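# Lay red block and stand green block in pink dish

## Task

Get the red block resting flat inside the pink dish, and get the green block standing upright on one of its ends inside that same dish.

## Robot and tools

Robot: two arms, left_arm and right_arm. left_arm ends in a five-finger left hand, right_arm in a five-finger right hand. Calibrated bases: left_arm at (+0.010, +0.273, +0.025) m, right_arm at (-0.019, -0.370, +0.049) m, each turned only a hair about vertical. A camera stand sits behind the arms.

Frames. Scene frame: origin at table-top height halfway between the arms, +x forward over the table, +y toward left_arm, +z up. Image left/right does not match the arm names. Each arm reports end_effector_position (m) and end_effector_quat_wxyz in its own base frame; fixed cameras and the table use the scene frame. Offsets run along the arm's own base axes, and rotations pivot on the Hand target position.

Hand point: 0.05 m in front of the palm, 0.15 m out from the wrist flange. Its +z runs along the straight fingers, +y out of the palm, +x across the palm (away from the thumb on the right hand, toward it on the left). Straight fingers extend 0.06-0.07 m beyond the point and sit 0.06 m behind it along -y. A wrist bracket on the little-finger side can strike things.

A row is 28 numbers, each in [-1, 1], always for both arms. Numbers 1-14 are left_arm, 15-28 right_arm. Each arm's 14 are: dx, dy, dz, rx, ry, rz, thumb_turn, thumb_bend, index, middle, ring, little, force_limit, speed.
- dx..rz are an offset, not a pose. They count from that arm's Hand target as it stood when the action or move began. 1.0 = 0.6 m of travel or 180 degrees. rx, ry, rz form one rotation vector. Six zeros re-request the current Hand target.
- The six finger numbers are absolute targets: -1 open/straight, +1 closed/curled. thumb_turn -1 puts the thumb beside the palm, +1 opposite the fingers.
- force_limit: -1 is about 0 N at the fingertip, +1 is 10 N (15 N for the two thumb motors).
- speed: -1 is almost still, rising to full speed at +0.48 and staying full above that. Full travel takes 0.49 s.
- There is no hold-as-is value. Resend the eight hand numbers from the last row actually executed for that hand. If none was run yet this scene, send hand_measured, then hand_force_limit and hand_speed.

Tools:
- execute_actions(actions, cameras): actions is a list of actions. Each action is up to 15 rows, one row per 1/30 s step, and a short table repeats its final row. Every row offsets from the action's starting Hand target, not from the row before, so consecutive actions add up. cameras takes names, ["all"], or []. By default you get images only when actions is empty.
- move(target, speed, blend, blocking, cameras): target is one 28-number row or up to 15 rows. All rows offset from the same starting Hand targets. speed is in m/s (0.002 to 4.3, default 0.25; turning is capped at twice that in rad/s), as one value or one per target. blend is a corner radius in m; 0, the default, halts at each target. blocking=false hands back the result after about 0.5 s while motion continues. Paths last 0.5-10 s and avoid nothing. Finger changes in later rows are applied on arrival, once everything is still. Do not route a hand close past its own arm's base.
- wait(seconds 0-10): commands are held and any running move keeps going.
- stop(): brakes a running move.
- zoom_image(camera, region): region is [x0, y0, x1, y1] in pixels, at most 504 by 504. Only cameras in the newest images can be zoomed. Cameras: cam_head_left, cam_head_right, cam_high, cam_low, cam_left_wrist, cam_right_wrist, all 672x504.
- show_instructions(): shows the reference images.
- finished_scene(scene 1-3): ends the scene for good. The dish state must hold without the robot.

Results:
- Per arm you get end_effector_position and end_effector_quat_wxyz.
- Hand target is the last commanded pose after clipping; the next offsets start from it.
- Joint positions, Joint velocities ("within noise" means still), and joint torques are also given. Torques include arm weight and a fixed offset; numbers 3 and 4 wrap at ±28 N m.
- hand_measured, hand_stopped_by and hand_load_n follow the finger order. hand_stopped_by reads moving, target, force, stalled or fault. hand_load_n is positive when the finger is pushed open; a drop toward 0 means the grip was lost.
- hand_force_limit and hand_speed are echoed back.
- Motor temperatures appear; MOTOR HOT shows at 85 °C, and 100 °C gives an OVER-TEMPERATURE FAULT in which the arm drops.
- A move adds a "move:" line with done (within 10 mm and 2 degrees), off_target, moving, held or fault. limits=paced means the pose was clipped, limits=held means steps were withheld. Neither done nor off_target says anything about contact.

Behaviour:
- Arms settle 1-3 cm (sometimes 5) short of the command, mostly low. Resend the gap as an offset.
- Commanded orientation is clipped to 40 degrees from the measured one each step.
- A blocked arm keeps pressing; command it back past its hand point.
- With the thumb in front, the hand grips objects about 0.035-0.065 m thick. Close at speed -0.94 or lower for a soft grip. To tighten, raise force_limit and send a more-closed target.

Avoid: dropping or releasing moving blocks, fast or deep contact, slams, hands touching or gripping each other, anything leaving the table, and long stretched holds that heat motors. Loose objects may occasionally get nudged.

Each tool is called after "Call:" by a JSON object that holds its "op" and its "data", one argument or row to a line.

Reference images:

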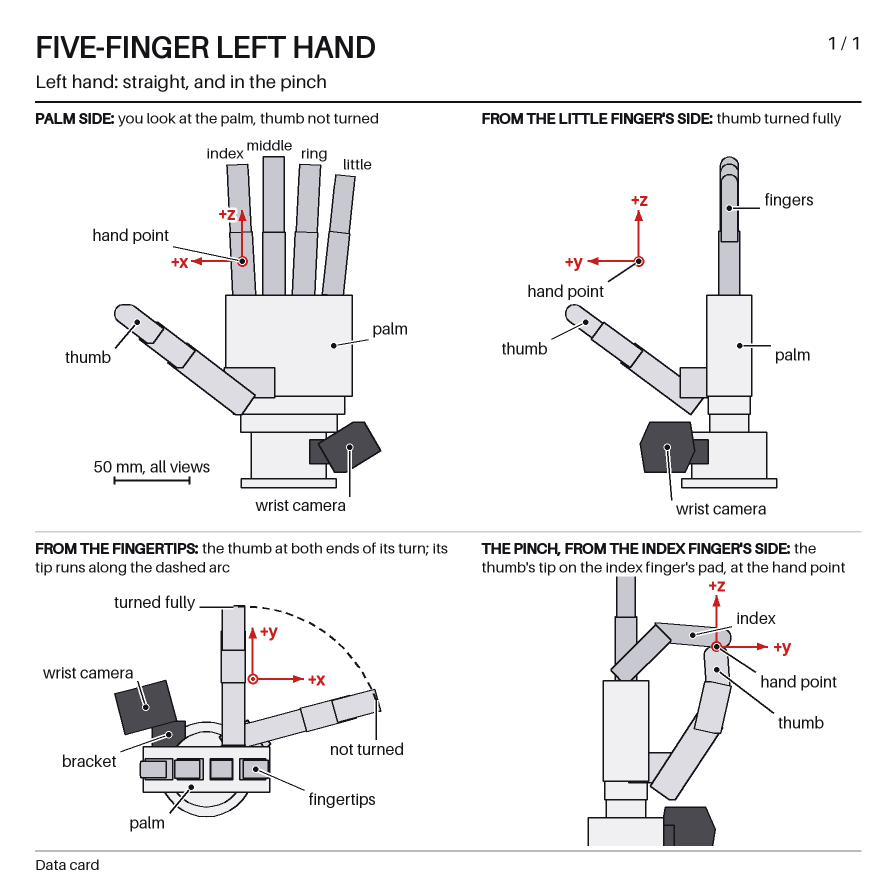

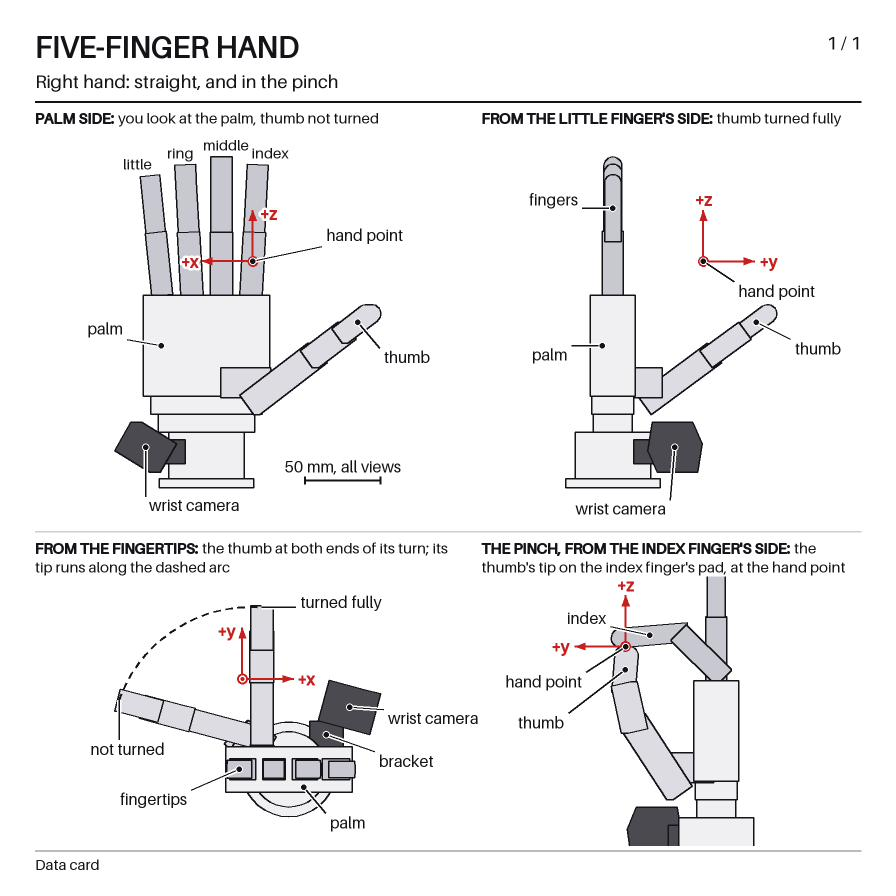

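## Session

Call:
{"op": "execute_actions", "data": {
  "actions": []
}}

Scene clock: 0.00 s.
left_arm: end_effector_position=(+0.1144, -0.4434, +0.1748) hand_measured=(-1.000, -1.000, -1.000, -1.000, -1.000, -1.000) hand_load_n=(+0.0, +0.0, +0.0, +0.0, +0.0, +0.0) hand_stopped_by=(target, target, target, target, target, target) hand_force_limit=0.00 hand_speed=-0.80 end_effector_quat_wxyz=(+0.103, +0.066, +0.919, -0.376) | right_arm: end_effector_position=(+0.3540, -0.1179, +0.1997) hand_measured=(-1.000, -1.000, -1.000, -1.000, -1.000, -1.000) hand_load_n=(+0.0, +0.0, +0.0, +0.0, +0.0, +0.0) hand_stopped_by=(target, target, target, target, target, target) hand_force_limit=0.00 hand_speed=-0.80 end_effector_quat_wxyz=(+0.088, +0.967, -0.241, -0.005)
Joint positions: left_arm=[-1.278 1.189 0.932 -0.515 0.07 0.406] | right_arm=[-0.112 1.458 1.304 -1.449 0.173 -1.191]
Joint velocities: within noise
Joint torques (N m): no reading
Motor temperatures (°C): left_arm=[29 29 33 25 29 26] | right_arm=[30 25 23 28 26 27]
Heat: left arm: hottest elbow 33 °C; right arm: hottest waist 30 °C.
Hand target: left_arm +0.1176, -0.4540, +0.1924; +0.109, +0.066, +0.911, -0.392 | right_arm +0.3603, -0.1186, +0.2051; +0.087, +0.967, -0.242, +0.004

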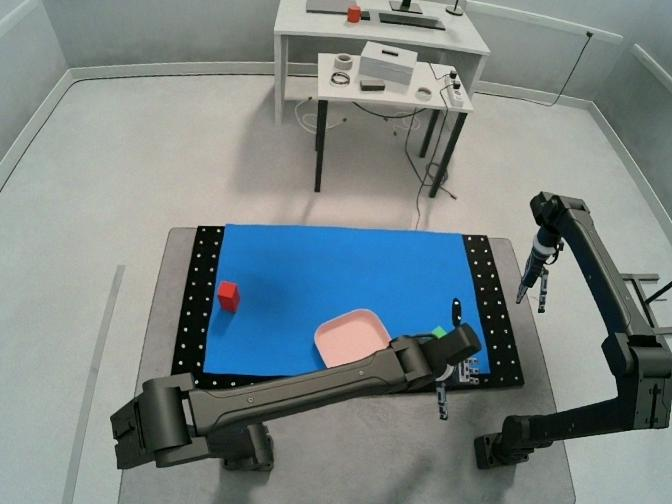

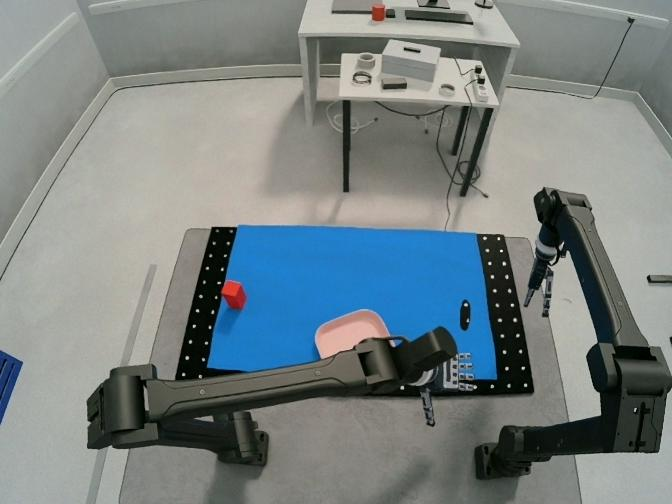

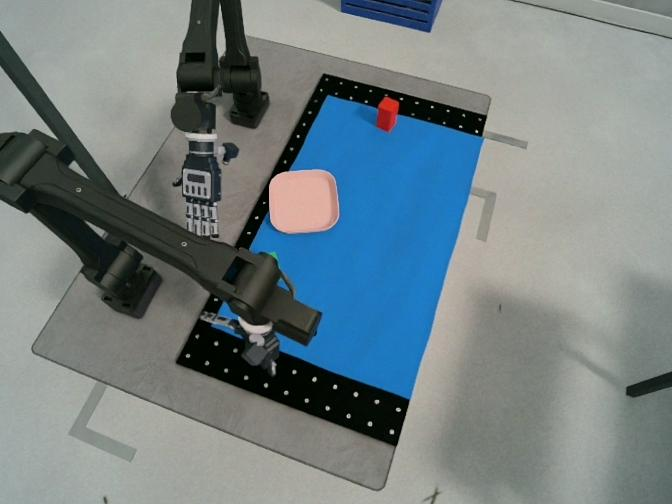

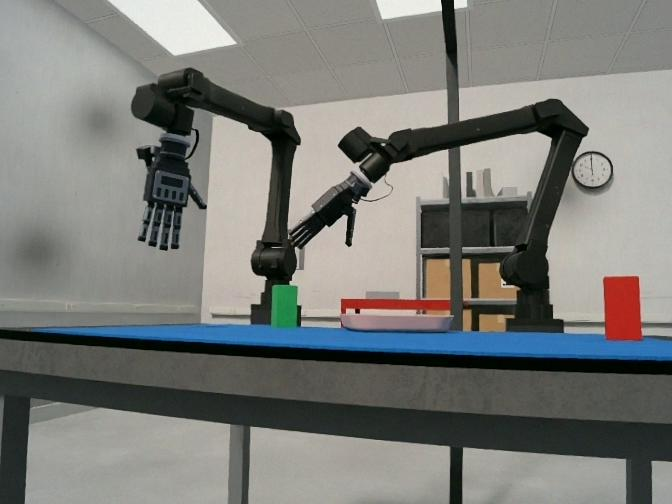

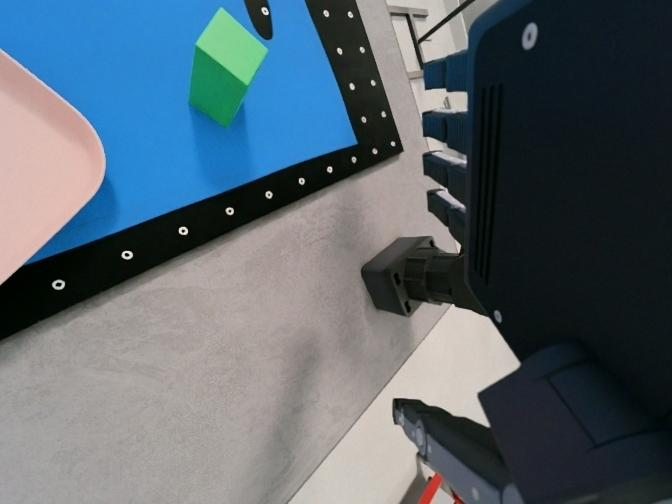

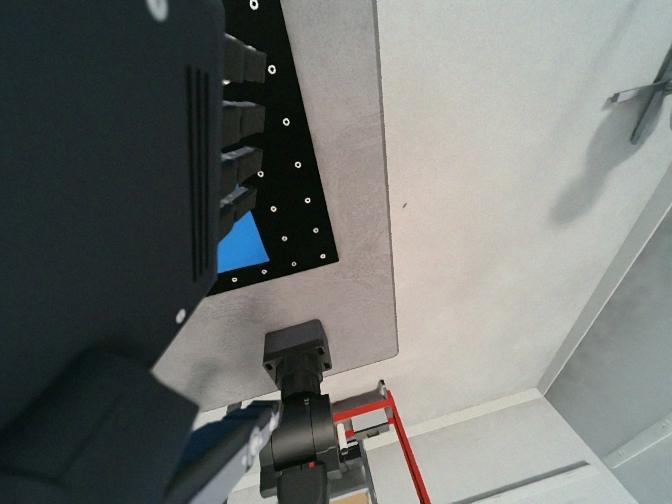

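Call:
{"op": "move", "data": {
  "target": [0.304,0.84,0.18,0.1927,-0.2951,0.19,-1,-1,-1,-1,-1,-1,0,-0.8,0,0,0,0,0,0,-1,-1,-1,-1,-1,-1,0,-0.8],
  "cameras": ["all"]
}}

Scene clock: 101.03 s.
left_arm: end_effector_position=(+0.2969, +0.0484, +0.3017) hand_measured=(-1.000, -1.000, -1.000, -1.000, -1.000, -1.000) hand_load_n=(+0.5, +0.0, +0.0, +0.0, +0.0, +0.0) hand_stopped_by=(target, target, target, target, target, target) hand_force_limit=0.00 hand_speed=-0.80 end_effector_quat_wxyz=(+0.571, -0.002, +0.821, -0.003) | right_arm: end_effector_position=(+0.3540, -0.1179, +0.1997) hand_measured=(-1.000, -1.000, -1.000, -1.000, -1.000, -1.000) hand_load_n=(+0.0, +0.0, +0.0, +0.0, +0.0, +0.0) hand_stopped_by=(target, target, target, target, target, target) hand_force_limit=0.00 hand_speed=-0.80 end_effector_quat_wxyz=(+0.088, +0.967, -0.241, -0.005)
Joint positions: left_arm=[-0.084 0.346 0.616 -0.627 -0.077 1.535] | right_arm=[-0.112 1.458 1.304 -1.449 0.173 -1.191]
Joint torques (N m): left_arm=[2.2 1.9 8.79 3.63 0.13 0.03] | right_arm=[0.21 -10.64 9.94 0.44 0.12 -0.09]
Motor temperatures (°C): left_arm=[29 30 45 25 28 26] | right_arm=[29 27 31 27 26 26]
Heat: left arm: hottest elbow 45 °C; right arm: hottest elbow 31 °C.
Hand target: left_arm +0.3000, +0.0500, +0.3004; +0.574, +0.000, +0.819, +0.000 | right_arm +0.3603, -0.1186, +0.2051; +0.087, +0.967, -0.242, +0.004
Off the commanded pose: left_arm 0.004 m, 1 deg | right_arm 0.008 m, 1 deg.
move: done

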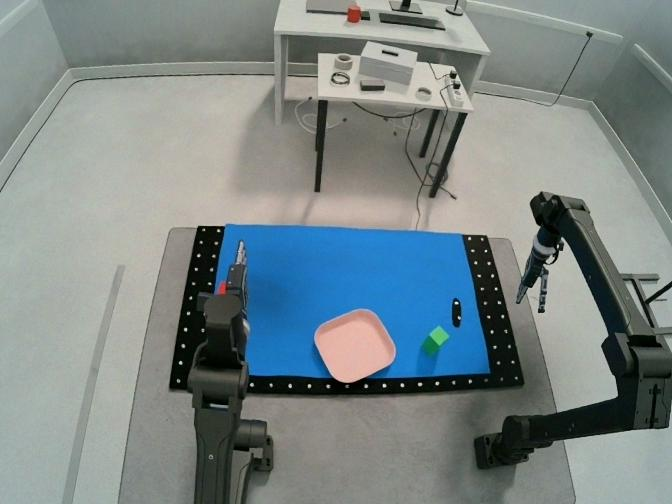

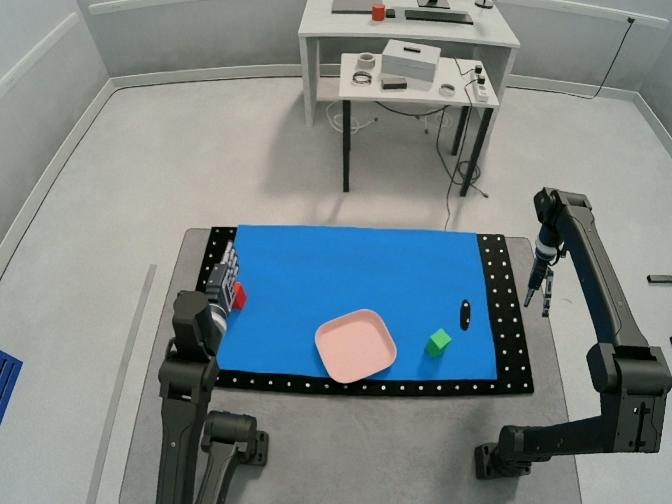

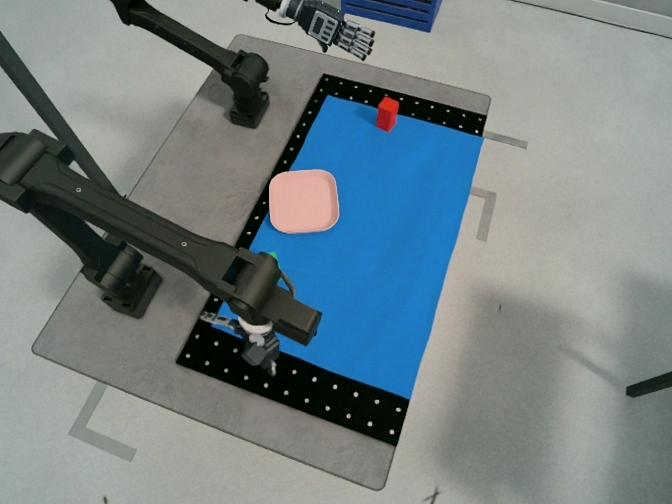

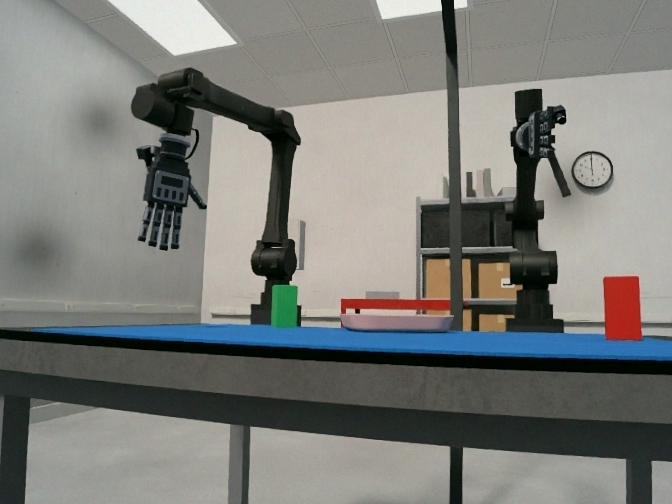

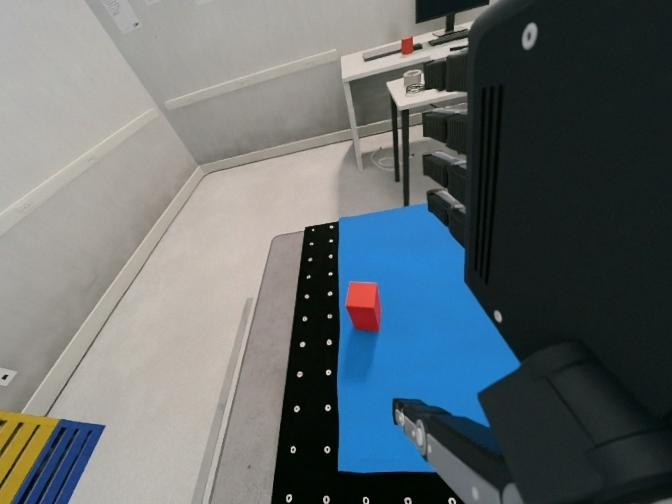

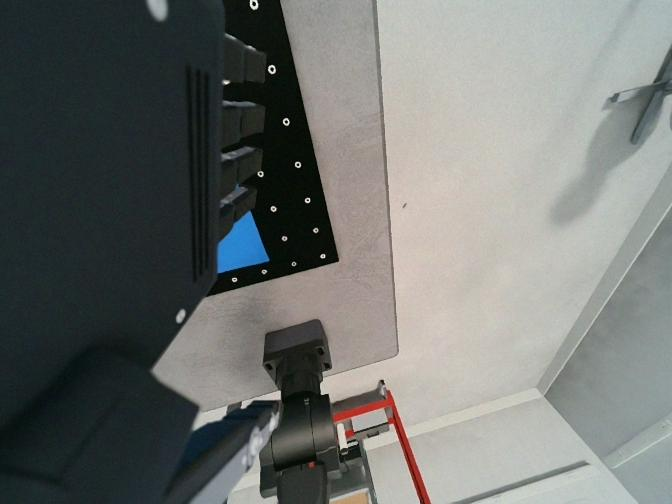

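Call:
{"op": "zoom_image", "data": {
  "camera": "cam_left_wrist",
  "region": [300, 240, 420, 360]
}}

Call:
{"op": "zoom_image", "data": {
  "camera": "cam_low",
  "region": [240, 250, 672, 360]
}}

Call:
{"op": "zoom_image", "data": {
  "camera": "cam_head_right",
  "region": [200, 220, 540, 400]
}}

Scaled by 4.200.

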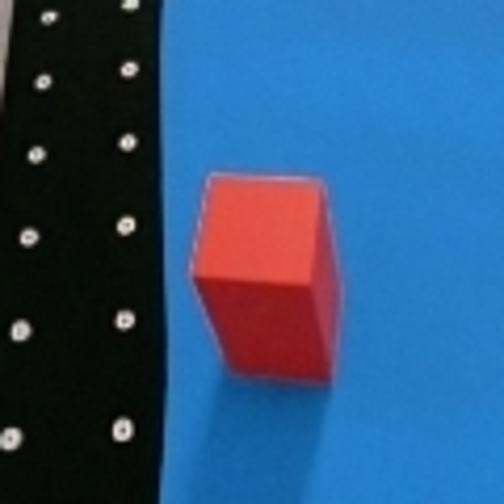

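Scaled by 1.167.

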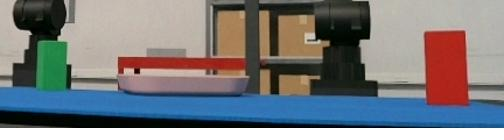

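Scaled by 1.482.

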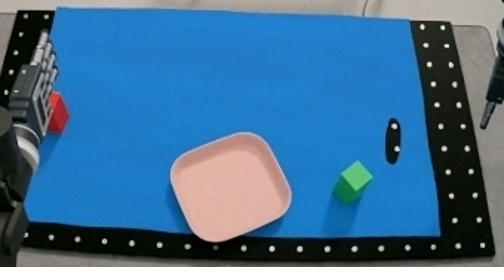

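Call:
{"op": "move", "data": {
  "target": [-0.033,0.012,-0.442,0,0,0,1,-1,-1,-1,-1,-1,0,0,0,0,0,0,0,0,-1,-1,-1,-1,-1,-1,0,-0.8],
  "cameras": ["all"]
}}

Scene clock: 159.03 s.
left_arm: end_effector_position=(+0.2729, +0.0527, +0.0857) hand_measured=(+1.000, -1.000, -1.000, -1.000, -1.000, -1.000) hand_load_n=(+0.0, +0.0, +0.0, +0.0, +0.0, +0.0) hand_stopped_by=(target, target, target, target, target, target) hand_force_limit=0.00 hand_speed=0.00 end_effector_quat_wxyz=(+0.549, -0.002, +0.836, -0.002) | right_arm: end_effector_position=(+0.3540, -0.1179, +0.1997) hand_measured=(-1.000, -1.000, -1.000, -1.000, -1.000, -1.000) hand_load_n=(+0.0, +0.0, +0.0, +0.0, +0.0, +0.0) hand_stopped_by=(target, target, target, target, target, target) hand_force_limit=0.00 hand_speed=-0.80 end_effector_quat_wxyz=(+0.088, +0.967, -0.241, -0.005)
Joint positions: left_arm=[-0.063 0.164 0.063 -0.309 -0.058 1.541] | right_arm=[-0.112 1.458 1.304 -1.449 0.173 -1.191]
Joint torques (N m): left_arm=[1.55 2.67 12.7 2.25 0.04 -0.03] | right_arm=[0.38 -10.4 9.96 0.43 0.11 -0.1]
Heat: left arm: hottest elbow 42 °C; right arm: hottest elbow 32 °C.
Hand target: left_arm +0.2778, +0.0523, +0.1058; +0.558, -0.002, +0.830, -0.002 (not the last commanded pose) | right_arm +0.3603, -0.1186, +0.2051; +0.087, +0.967, -0.242, +0.004
Off the commanded pose: left_arm 0.051 m, 3 deg | right_arm 0.008 m, 1 deg.
move: held (left_arm; a check stopped the path); limits=held
pose unreachable (left arm): on one or more control steps of this call, first in action 0 (counted from 0), this arm could not follow its commanded pose, so it was not sent that pose on those steps. It may still have moved: this result reports where it is.
cause: moving toward the commanded pose would bring two parts of the arm too close to each other (joints 2 (shoulder) and 3 (elbow) lie between them).

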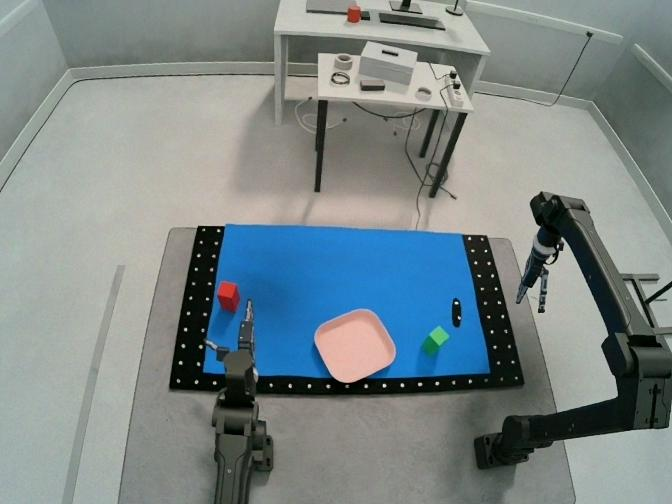

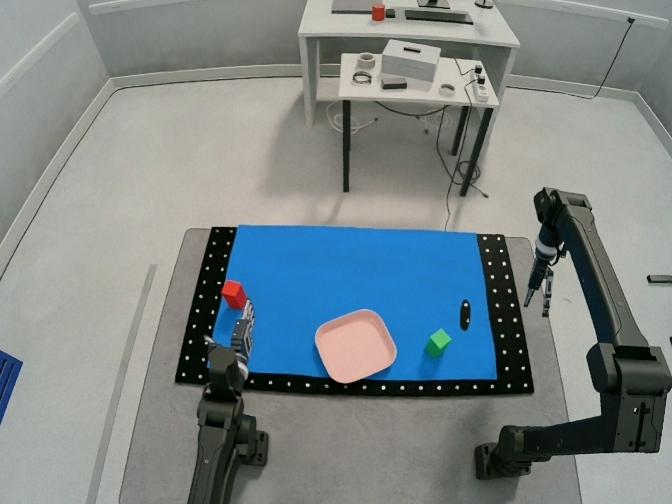

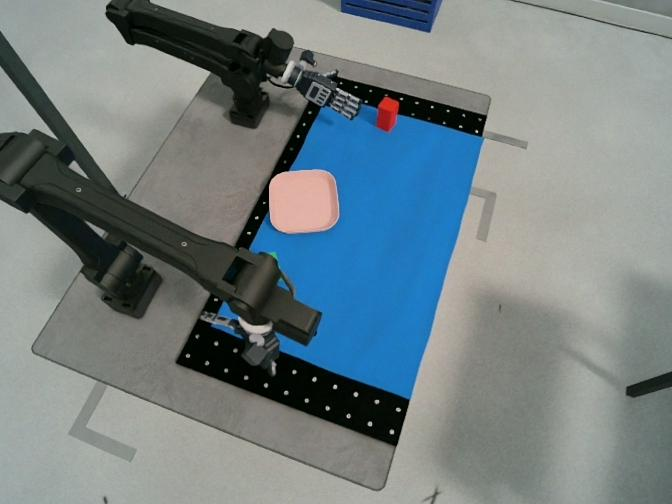

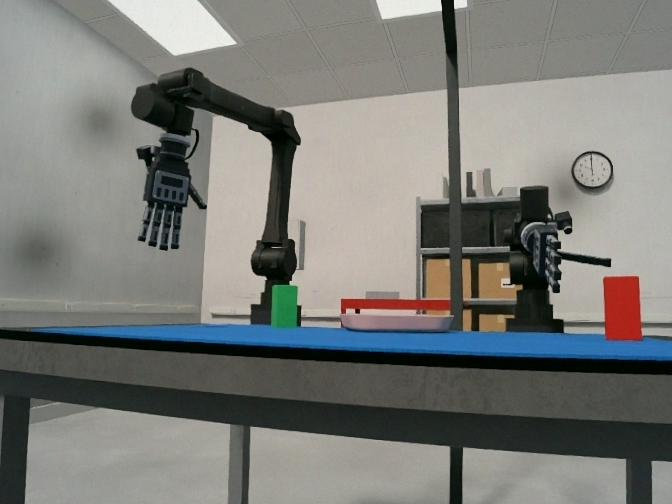

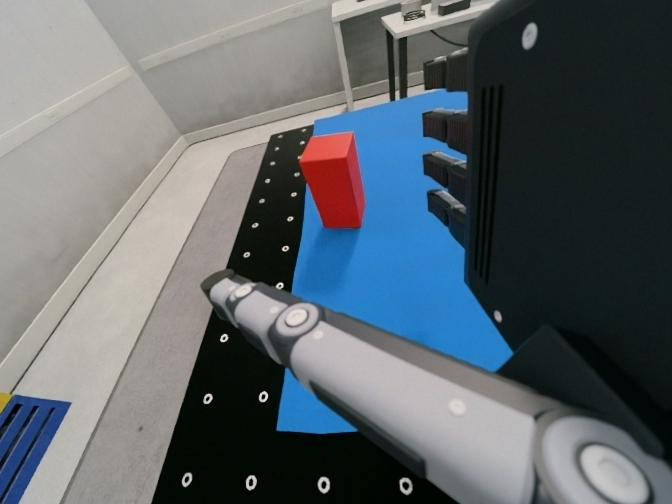

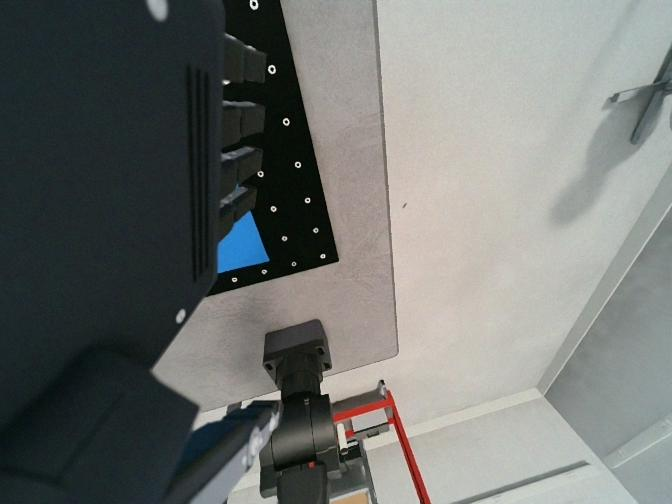

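Call:
{"op": "zoom_image", "data": {
  "camera": "cam_left_wrist",
  "region": [280, 120, 400, 240]
}}

Scaled by 4.200.

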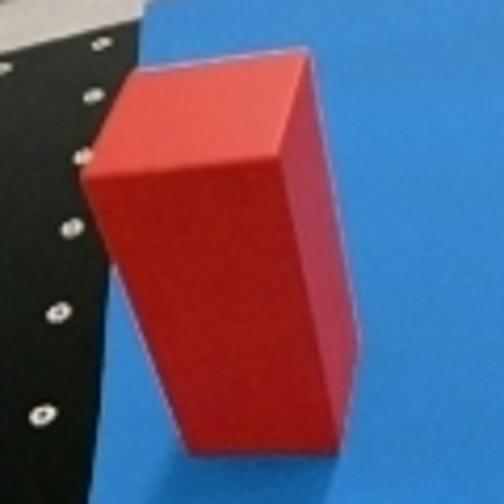

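Call:
{"op": "zoom_image", "data": {
  "camera": "cam_head_left",
  "region": [200, 270, 260, 330]
}}

Call:
{"op": "zoom_image", "data": {
  "camera": "cam_high",
  "region": [340, 80, 440, 150]
}}

Scaled by 8.400.

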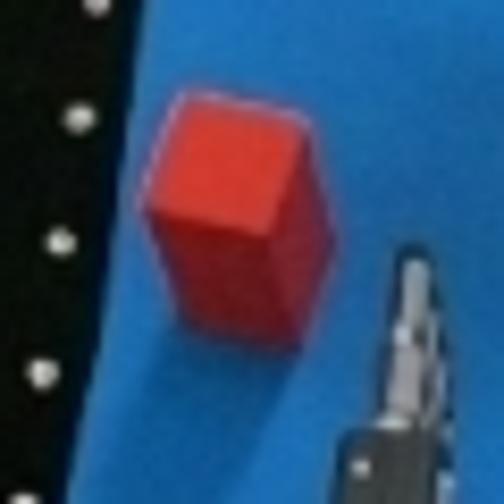

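Scaled by 5.040.

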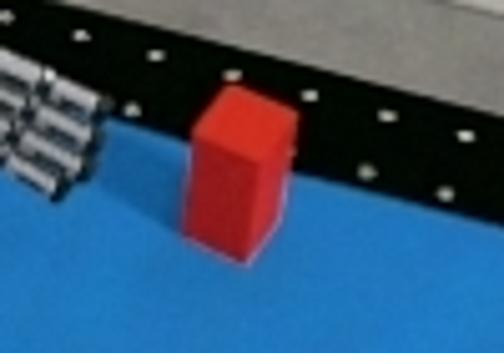

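Call:
{"op": "move", "data": {
  "target": [
    [0.0778,0.0682,0.0237,0,-0.0122,-0.078,1,-1,-1,-1,-1,-1,0,0,0,0,0,0,0,0,-1,-1,-1,-1,-1,-1,0,-0.8],
    [0.0778,0.0682,-0.1097,0,-0.0122,-0.078,1,-1,-1,-1,-1,-1,0,0,0,0,0,0,0,0,-1,-1,-1,-1,-1,-1,0,-0.8]
  ],
  "cameras": ["cam_head_left","cam_low","cam_left_wrist"]
}}

Scene clock: 208.40 s.
left_arm: end_effector_position=(+0.3257, +0.0970, +0.0425) hand_measured=(+1.000, -1.000, -1.000, -1.000, -1.000, -1.000) hand_load_n=(+0.0, +0.0, +0.0, +0.0, +0.0, +0.0) hand_stopped_by=(target, target, target, target, target, target) hand_force_limit=0.00 hand_speed=0.00 end_effector_quat_wxyz=(+0.568, +0.100, +0.814, -0.066) | right_arm: end_effector_position=(+0.3540, -0.1179, +0.1997) hand_measured=(-1.000, -1.000, -1.000, -1.000, -1.000, -1.000) hand_load_n=(+0.0, +0.0, +0.0, +0.0, +0.0, +0.0) hand_stopped_by=(target, target, target, target, target, target) hand_force_limit=0.00 hand_speed=-0.80 end_effector_quat_wxyz=(+0.088, +0.967, -0.241, -0.005)
Joint positions: left_arm=[0.502 1.049 0.049 0.539 0.684 1.882] | right_arm=[-0.112 1.458 1.304 -1.449 0.173 -1.191]
Joint torques (N m): left_arm=[0.73 -0.91 5.19 3.25 0.3 -0.14] | right_arm=[0.09 -10.64 9.98 0.35 0.11 -0.09]
Motor temperatures (°C): left_arm=[29 29 52 25 28 25] | right_arm=[29 27 32 27 26 26]
Heat: left arm: hottest elbow 52 °C; right arm: hottest elbow 32 °C.
Hand target: left_arm +0.3245, +0.0931, +0.0399; +0.569, +0.100, +0.813, -0.070 | right_arm +0.3603, -0.1186, +0.2051; +0.087, +0.967, -0.242, +0.004
Off the commanded pose: left_arm 0.005 m, 0 deg | right_arm 0.008 m, 1 deg.
move: done
Images, in order (width x height): cam_head_left 672x504, cam_low 672x504, cam_left_wrist 672x504.

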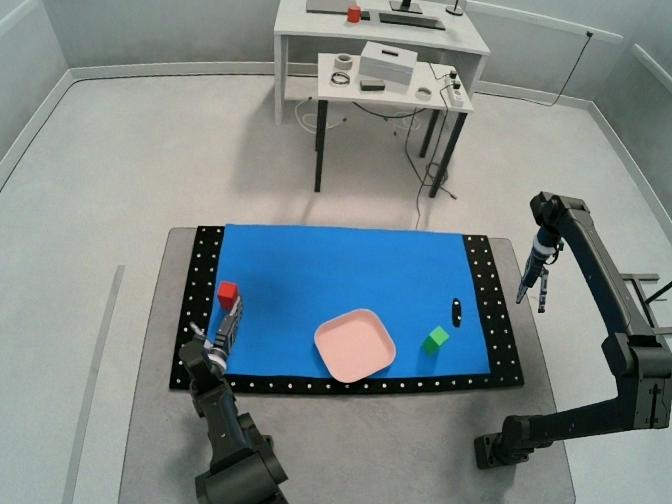

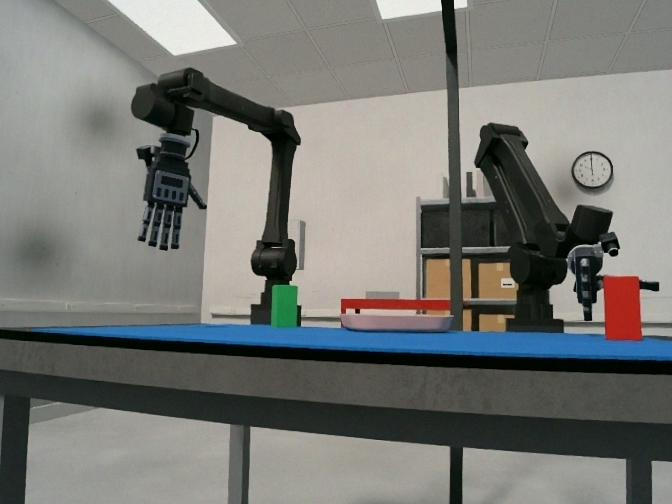

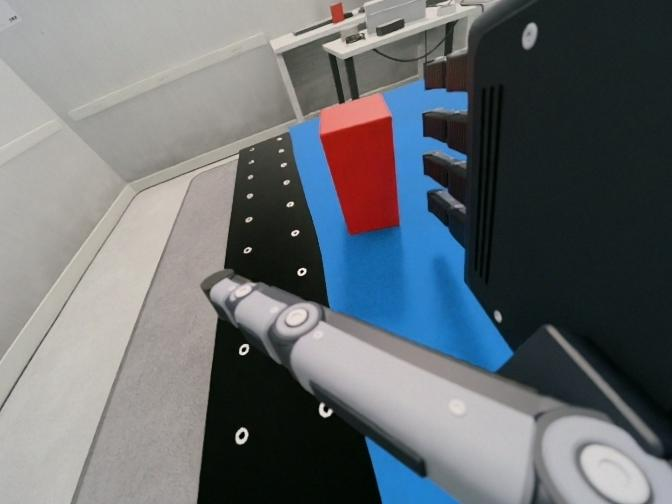

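Call:
{"op": "move", "data": {
  "target": [
    [0,0,-0.0167,0,0,0,1,-1,-1,-1,-1,-1,0,0,0,0,0,0,0,0,-1,-1,-1,-1,-1,-1,0,-0.8],
    [0.1498,-0.0468,-0.0167,0,0,0,1,-1,-1,-1,-1,-1,0,0,0,0,0,0,0,0,-1,-1,-1,-1,-1,-1,0,-0.8]
  ],
  "speed": 0.1,
  "cameras": ["cam_head_left","cam_low","cam_left_wrist"]
}}

Scene clock: 233.27 s.
left_arm: end_effector_position=(+0.3951, +0.0635, +0.0174) hand_measured=(+1.000, -1.000, -1.000, -1.000, -1.000, -1.000) hand_load_n=(+0.0, +0.0, +0.0, +0.0, +0.0, +0.0) hand_stopped_by=(target, target, target, target, target, target) hand_force_limit=0.00 hand_speed=0.00 end_effector_quat_wxyz=(+0.552, +0.097, +0.825, -0.074) | right_arm: end_effector_position=(+0.3540, -0.1179, +0.1997) hand_measured=(-1.000, -1.000, -1.000, -1.000, -1.000, -1.000) hand_load_n=(+0.0, +0.0, +0.0, +0.0, +0.0, +0.0) hand_stopped_by=(target, target, target, target, target, target) hand_force_limit=0.00 hand_speed=-0.80 end_effector_quat_wxyz=(+0.088, +0.967, -0.241, -0.005)
Joint positions: left_arm=[0.215 1.436 0.178 0.828 0.427 1.743] | right_arm=[-0.112 1.458 1.304 -1.449 0.173 -1.191]
Joint torques (N m): left_arm=[0.97 -5.01 6.67 3.59 0.05 -0.23] | right_arm=[0.38 -10.4 9.92 0.39 0.09 -0.08]
Motor temperatures (°C): left_arm=[29 29 44 25 28 25] | right_arm=[28 28 33 27 26 26]
Heat: left arm: hottest elbow 44 °C; right arm: hottest elbow 33 °C.
Hand target: left_arm +0.4144, +0.0651, +0.0299; +0.569, +0.099, +0.813, -0.070 | right_arm +0.3603, -0.1186, +0.2051; +0.087, +0.967, -0.242, +0.004
Off the commanded pose: left_arm 0.023 m, 2 deg | right_arm 0.008 m, 1 deg.
move: off_target (left_arm)
Images, in order (width x height): cam_head_left 672x504, cam_low 672x504, cam_left_wrist 672x504.

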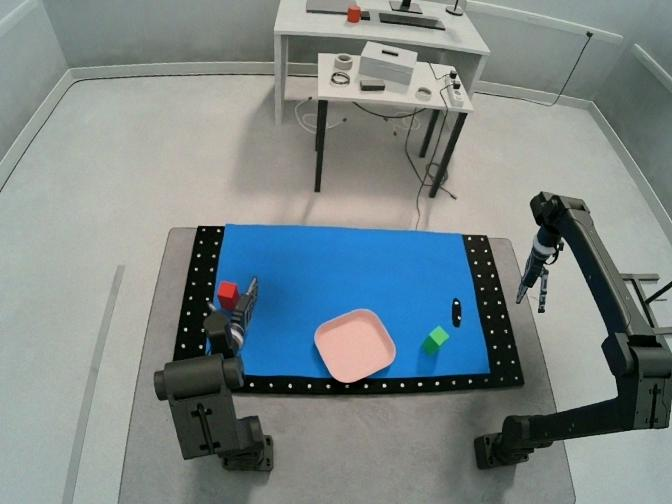

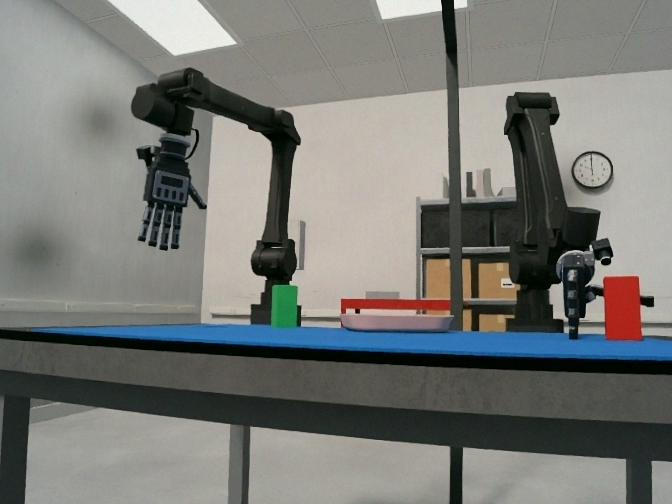

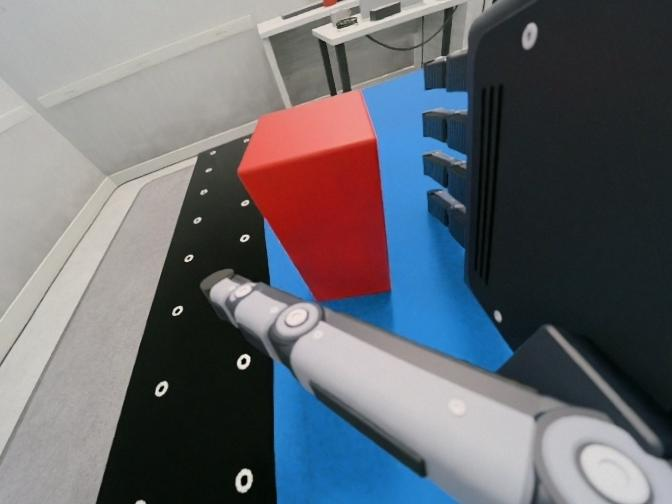

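Call:
{"op": "move", "data": {
  "target": [
    [0,0,0.026,0,0,0,1,-1,-1,-1,-1,-1,0,0,0,0,0,0,0,0,-1,-1,-1,-1,-1,-1,0,-0.8],
    [0.0372,0.032,0.026,0,0,0,1,-1,-1,-1,-1,-1,0,0,0,0,0,0,0,0,-1,-1,-1,-1,-1,-1,0,-0.8]
  ],
  "speed": 0.1,
  "cameras": ["cam_head_left","cam_low","cam_left_wrist"]
}}

Scene clock: 250.37 s.
left_arm: end_effector_position=(+0.4191, +0.0778, +0.0345) hand_measured=(+1.000, -1.000, -1.000, -1.000, -1.000, -1.000) hand_load_n=(+0.5, +0.0, +0.0, +0.0, +0.0, +0.0) hand_stopped_by=(target, target, target, target, target, target) hand_force_limit=0.00 hand_speed=0.00 end_effector_quat_wxyz=(+0.558, +0.095, +0.821, -0.077) | right_arm: end_effector_position=(+0.3540, -0.1179, +0.1997) hand_measured=(-1.000, -1.000, -1.000, -1.000, -1.000, -1.000) hand_load_n=(+0.0, +0.0, +0.0, +0.0, +0.0, +0.0) hand_stopped_by=(target, target, target, target, target, target) hand_force_limit=0.00 hand_speed=-0.80 end_effector_quat_wxyz=(+0.088, +0.967, -0.241, -0.005)
Joint positions: left_arm=[0.255 1.406 0.25 0.735 0.468 1.748] | right_arm=[-0.112 1.458 1.304 -1.449 0.173 -1.191]
Joint torques (N m): left_arm=[2.2 -5.25 7.72 2.22 0.35 -0.03] | right_arm=[0.38 -10.4 9.99 0.4 0.11 -0.1]
Heat: left arm: hottest elbow 42 °C; right arm: hottest elbow 33 °C.
Hand target: left_arm +0.4366, +0.0843, +0.0454; +0.569, +0.099, +0.814, -0.070 | right_arm +0.3603, -0.1186, +0.2051; +0.087, +0.967, -0.242, +0.004
Off the commanded pose: left_arm 0.022 m, 2 deg | right_arm 0.008 m, 1 deg.
move: off_target (left_arm)
Images, in order (width x height): cam_head_left 672x504, cam_low 672x504, cam_left_wrist 672x504.

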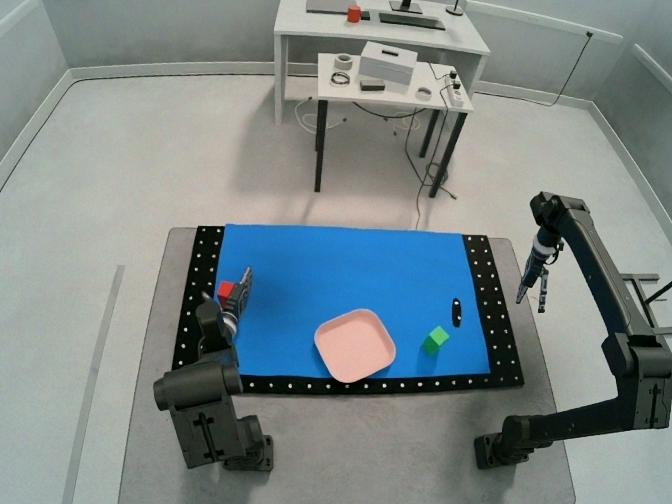

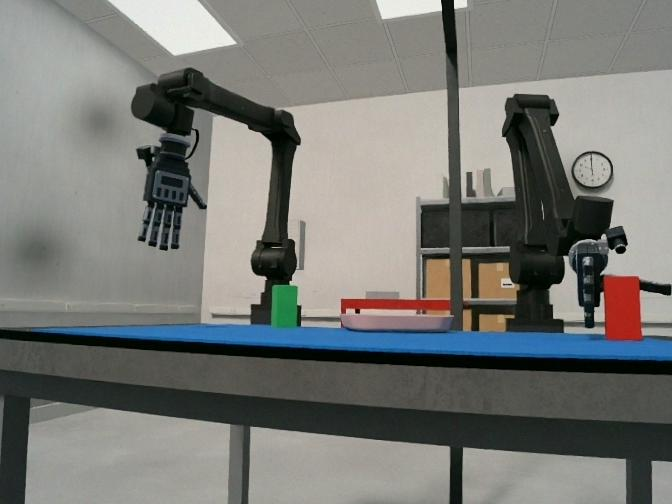

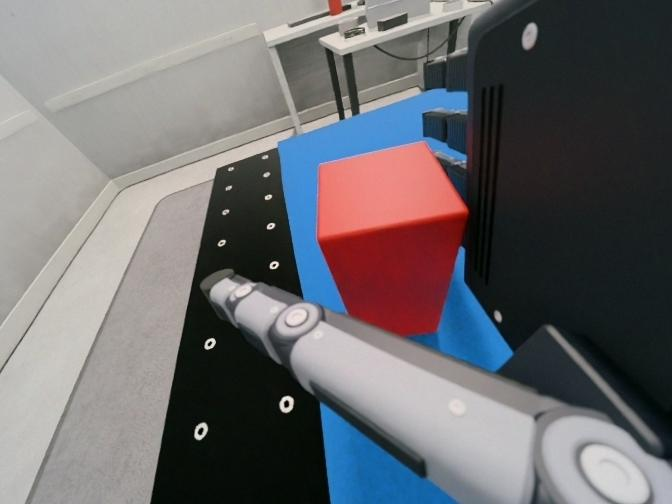

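Call:
{"op": "execute_actions", "data": {
  "actions": [
    [[0,0,0,0,0,0,1,0.3,-1,-1,-1,-1,-0.4,-0.8,0,0,0,0,0,0,-1,-1,-1,-1,-1,-1,0,-0.8]],
    [[0,0,0,0,0,0,1,0.3,-1,-1,-1,-1,-0.4,-0.8,0,0,0,0,0,0,-1,-1,-1,-1,-1,-1,0,-0.8]],
    [[0,0,0,0,0,0,1,0.3,-1,-1,-1,-1,-0.4,-0.8,0,0,0,0,0,0,-1,-1,-1,-1,-1,-1,0,-0.8]]
  ],
  "cameras": ["cam_low","cam_left_wrist"]
}}

Scene clock: 262.43 s.
left_arm: end_effector_position=(+0.4191, +0.0778, +0.0346) hand_measured=(+1.000, -0.202, -1.000, -1.000, -1.000, -1.000) hand_load_n=(+3.0, +5.5, +0.0, +0.0, +0.0, +0.0) hand_stopped_by=(target, force, target, target, target, target) hand_force_limit=-0.40 hand_speed=-0.80 end_effector_quat_wxyz=(+0.558, +0.095, +0.821, -0.076) | right_arm: end_effector_position=(+0.3540, -0.1179, +0.1997) hand_measured=(-1.000, -1.000, -1.000, -1.000, -1.000, -1.000) hand_load_n=(+0.0, +0.0, +0.0, +0.0, +0.0, -0.5) hand_stopped_by=(target, target, target, target, target, target) hand_force_limit=0.00 hand_speed=-0.80 end_effector_quat_wxyz=(+0.088, +0.967, -0.241, -0.005)
Joint positions: left_arm=[0.255 1.406 0.25 0.735 0.468 1.75] | right_arm=[-0.112 1.458 1.304 -1.449 0.173 -1.191]
Joint torques (N m): left_arm=[1.67 -5.3 7.71 2.32 0.35 -0.02] | right_arm=[0.26 -10.34 10 0.42 0.11 -0.1]
Heat: left arm: hottest elbow 42 °C; right arm: hottest elbow 33 °C.
Hand target: left_arm +0.4366, +0.0844, +0.0454; +0.569, +0.099, +0.814, -0.070 | right_arm +0.3603, -0.1186, +0.2051; +0.087, +0.967, -0.242, +0.004
Off the commanded pose: left_arm 0.022 m, 2 deg | right_arm 0.008 m, 1 deg.
Images, in order (width x height): cam_low 672x504, cam_left_wrist 672x504.

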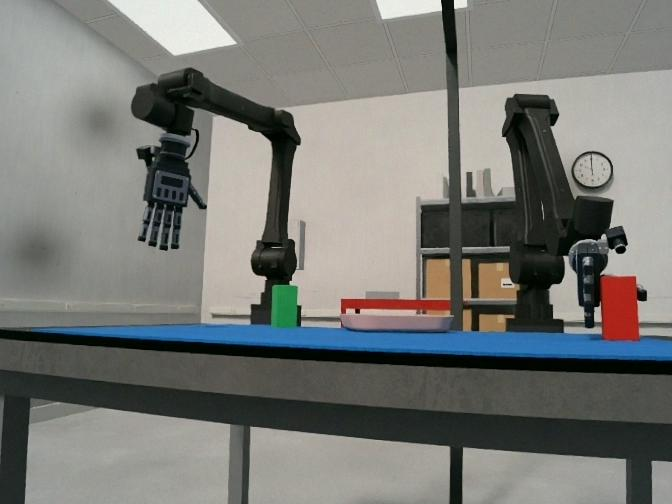

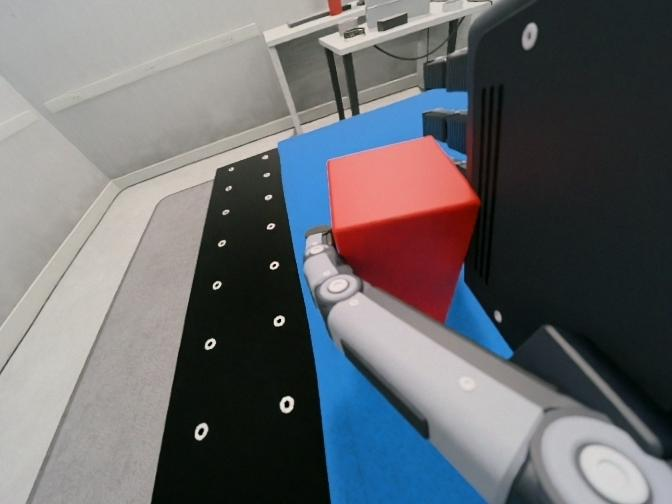

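Call:
{"op": "execute_actions", "data": {
  "actions": [
    [[0,0,0,0,0,0,1,0.3,0.2,0.2,-1,-1,0,-0.8,0,0,0,0,0,0,-1,-1,-1,-1,-1,-1,0,-0.8]],
    [[0,0,0,0,0,0,1,0.3,0.2,0.2,-1,-1,0,-0.8,0,0,0,0,0,0,-1,-1,-1,-1,-1,-1,0,-0.8]],
    [[0,0,0,0,0,0,1,0.3,0.2,0.2,-1,-1,0,-0.8,0,0,0,0,0,0,-1,-1,-1,-1,-1,-1,0,-0.8]]
  ],
  "cameras": ["cam_low","cam_left_wrist"]
}}

Scene clock: 269.23 s.
left_arm: end_effector_position=(+0.4214, +0.0778, +0.0365) hand_measured=(+1.000, -0.204, -0.466, -0.356, -1.000, -1.000) hand_load_n=(+2.0, +8.5, +1.0, +5.5, +0.0, +0.0) hand_stopped_by=(target, force, force, force, target, target) hand_force_limit=0.00 hand_speed=-0.80 end_effector_quat_wxyz=(+0.560, +0.097, +0.819, -0.077) | right_arm: end_effector_position=(+0.3540, -0.1179, +0.1997) hand_measured=(-1.000, -1.000, -1.000, -1.000, -1.000, -1.000) hand_load_n=(+0.0, +0.0, +0.0, +0.0, +0.0, +0.0) hand_stopped_by=(target, target, target, target, target, target) hand_force_limit=0.00 hand_speed=-0.80 end_effector_quat_wxyz=(+0.088, +0.967, -0.241, -0.005)
Joint positions: left_arm=[0.255 1.406 0.255 0.735 0.471 1.751] | right_arm=[-0.112 1.458 1.304 -1.449 0.173 -1.191]
Joint torques (N m): left_arm=[2.26 -5.25 7.56 2.39 0.25 -0.04] | right_arm=[0.15 -10.4 9.96 0.38 0.09 -0.09]
Heat: left arm: hottest elbow 42 °C; right arm: hottest elbow 33 °C.
Hand target: left_arm +0.4366, +0.0844, +0.0454; +0.569, +0.099, +0.814, -0.070 | right_arm +0.3603, -0.1186, +0.2051; +0.087, +0.967, -0.242, +0.004
Off the commanded pose: left_arm 0.019 m, 1 deg | right_arm 0.008 m, 1 deg.
Images, in order (width x height): cam_low 672x504, cam_left_wrist 672x504.

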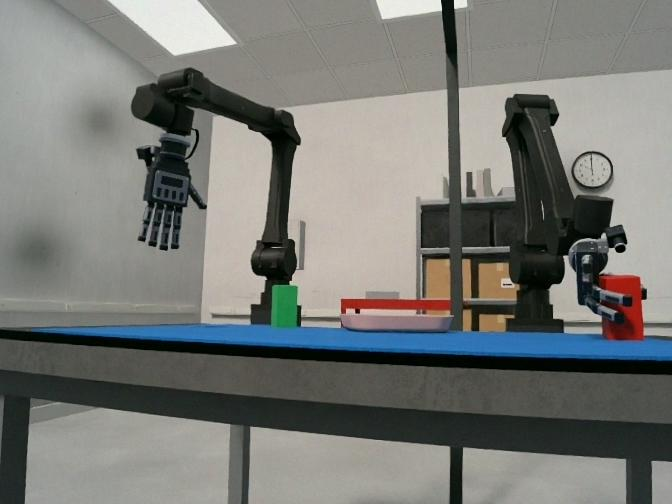

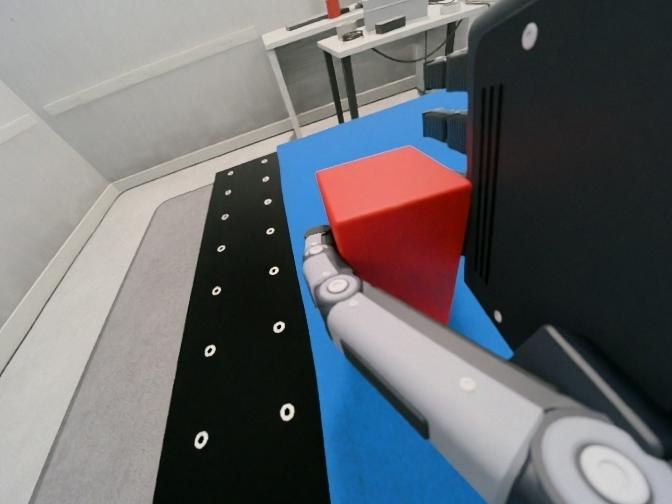

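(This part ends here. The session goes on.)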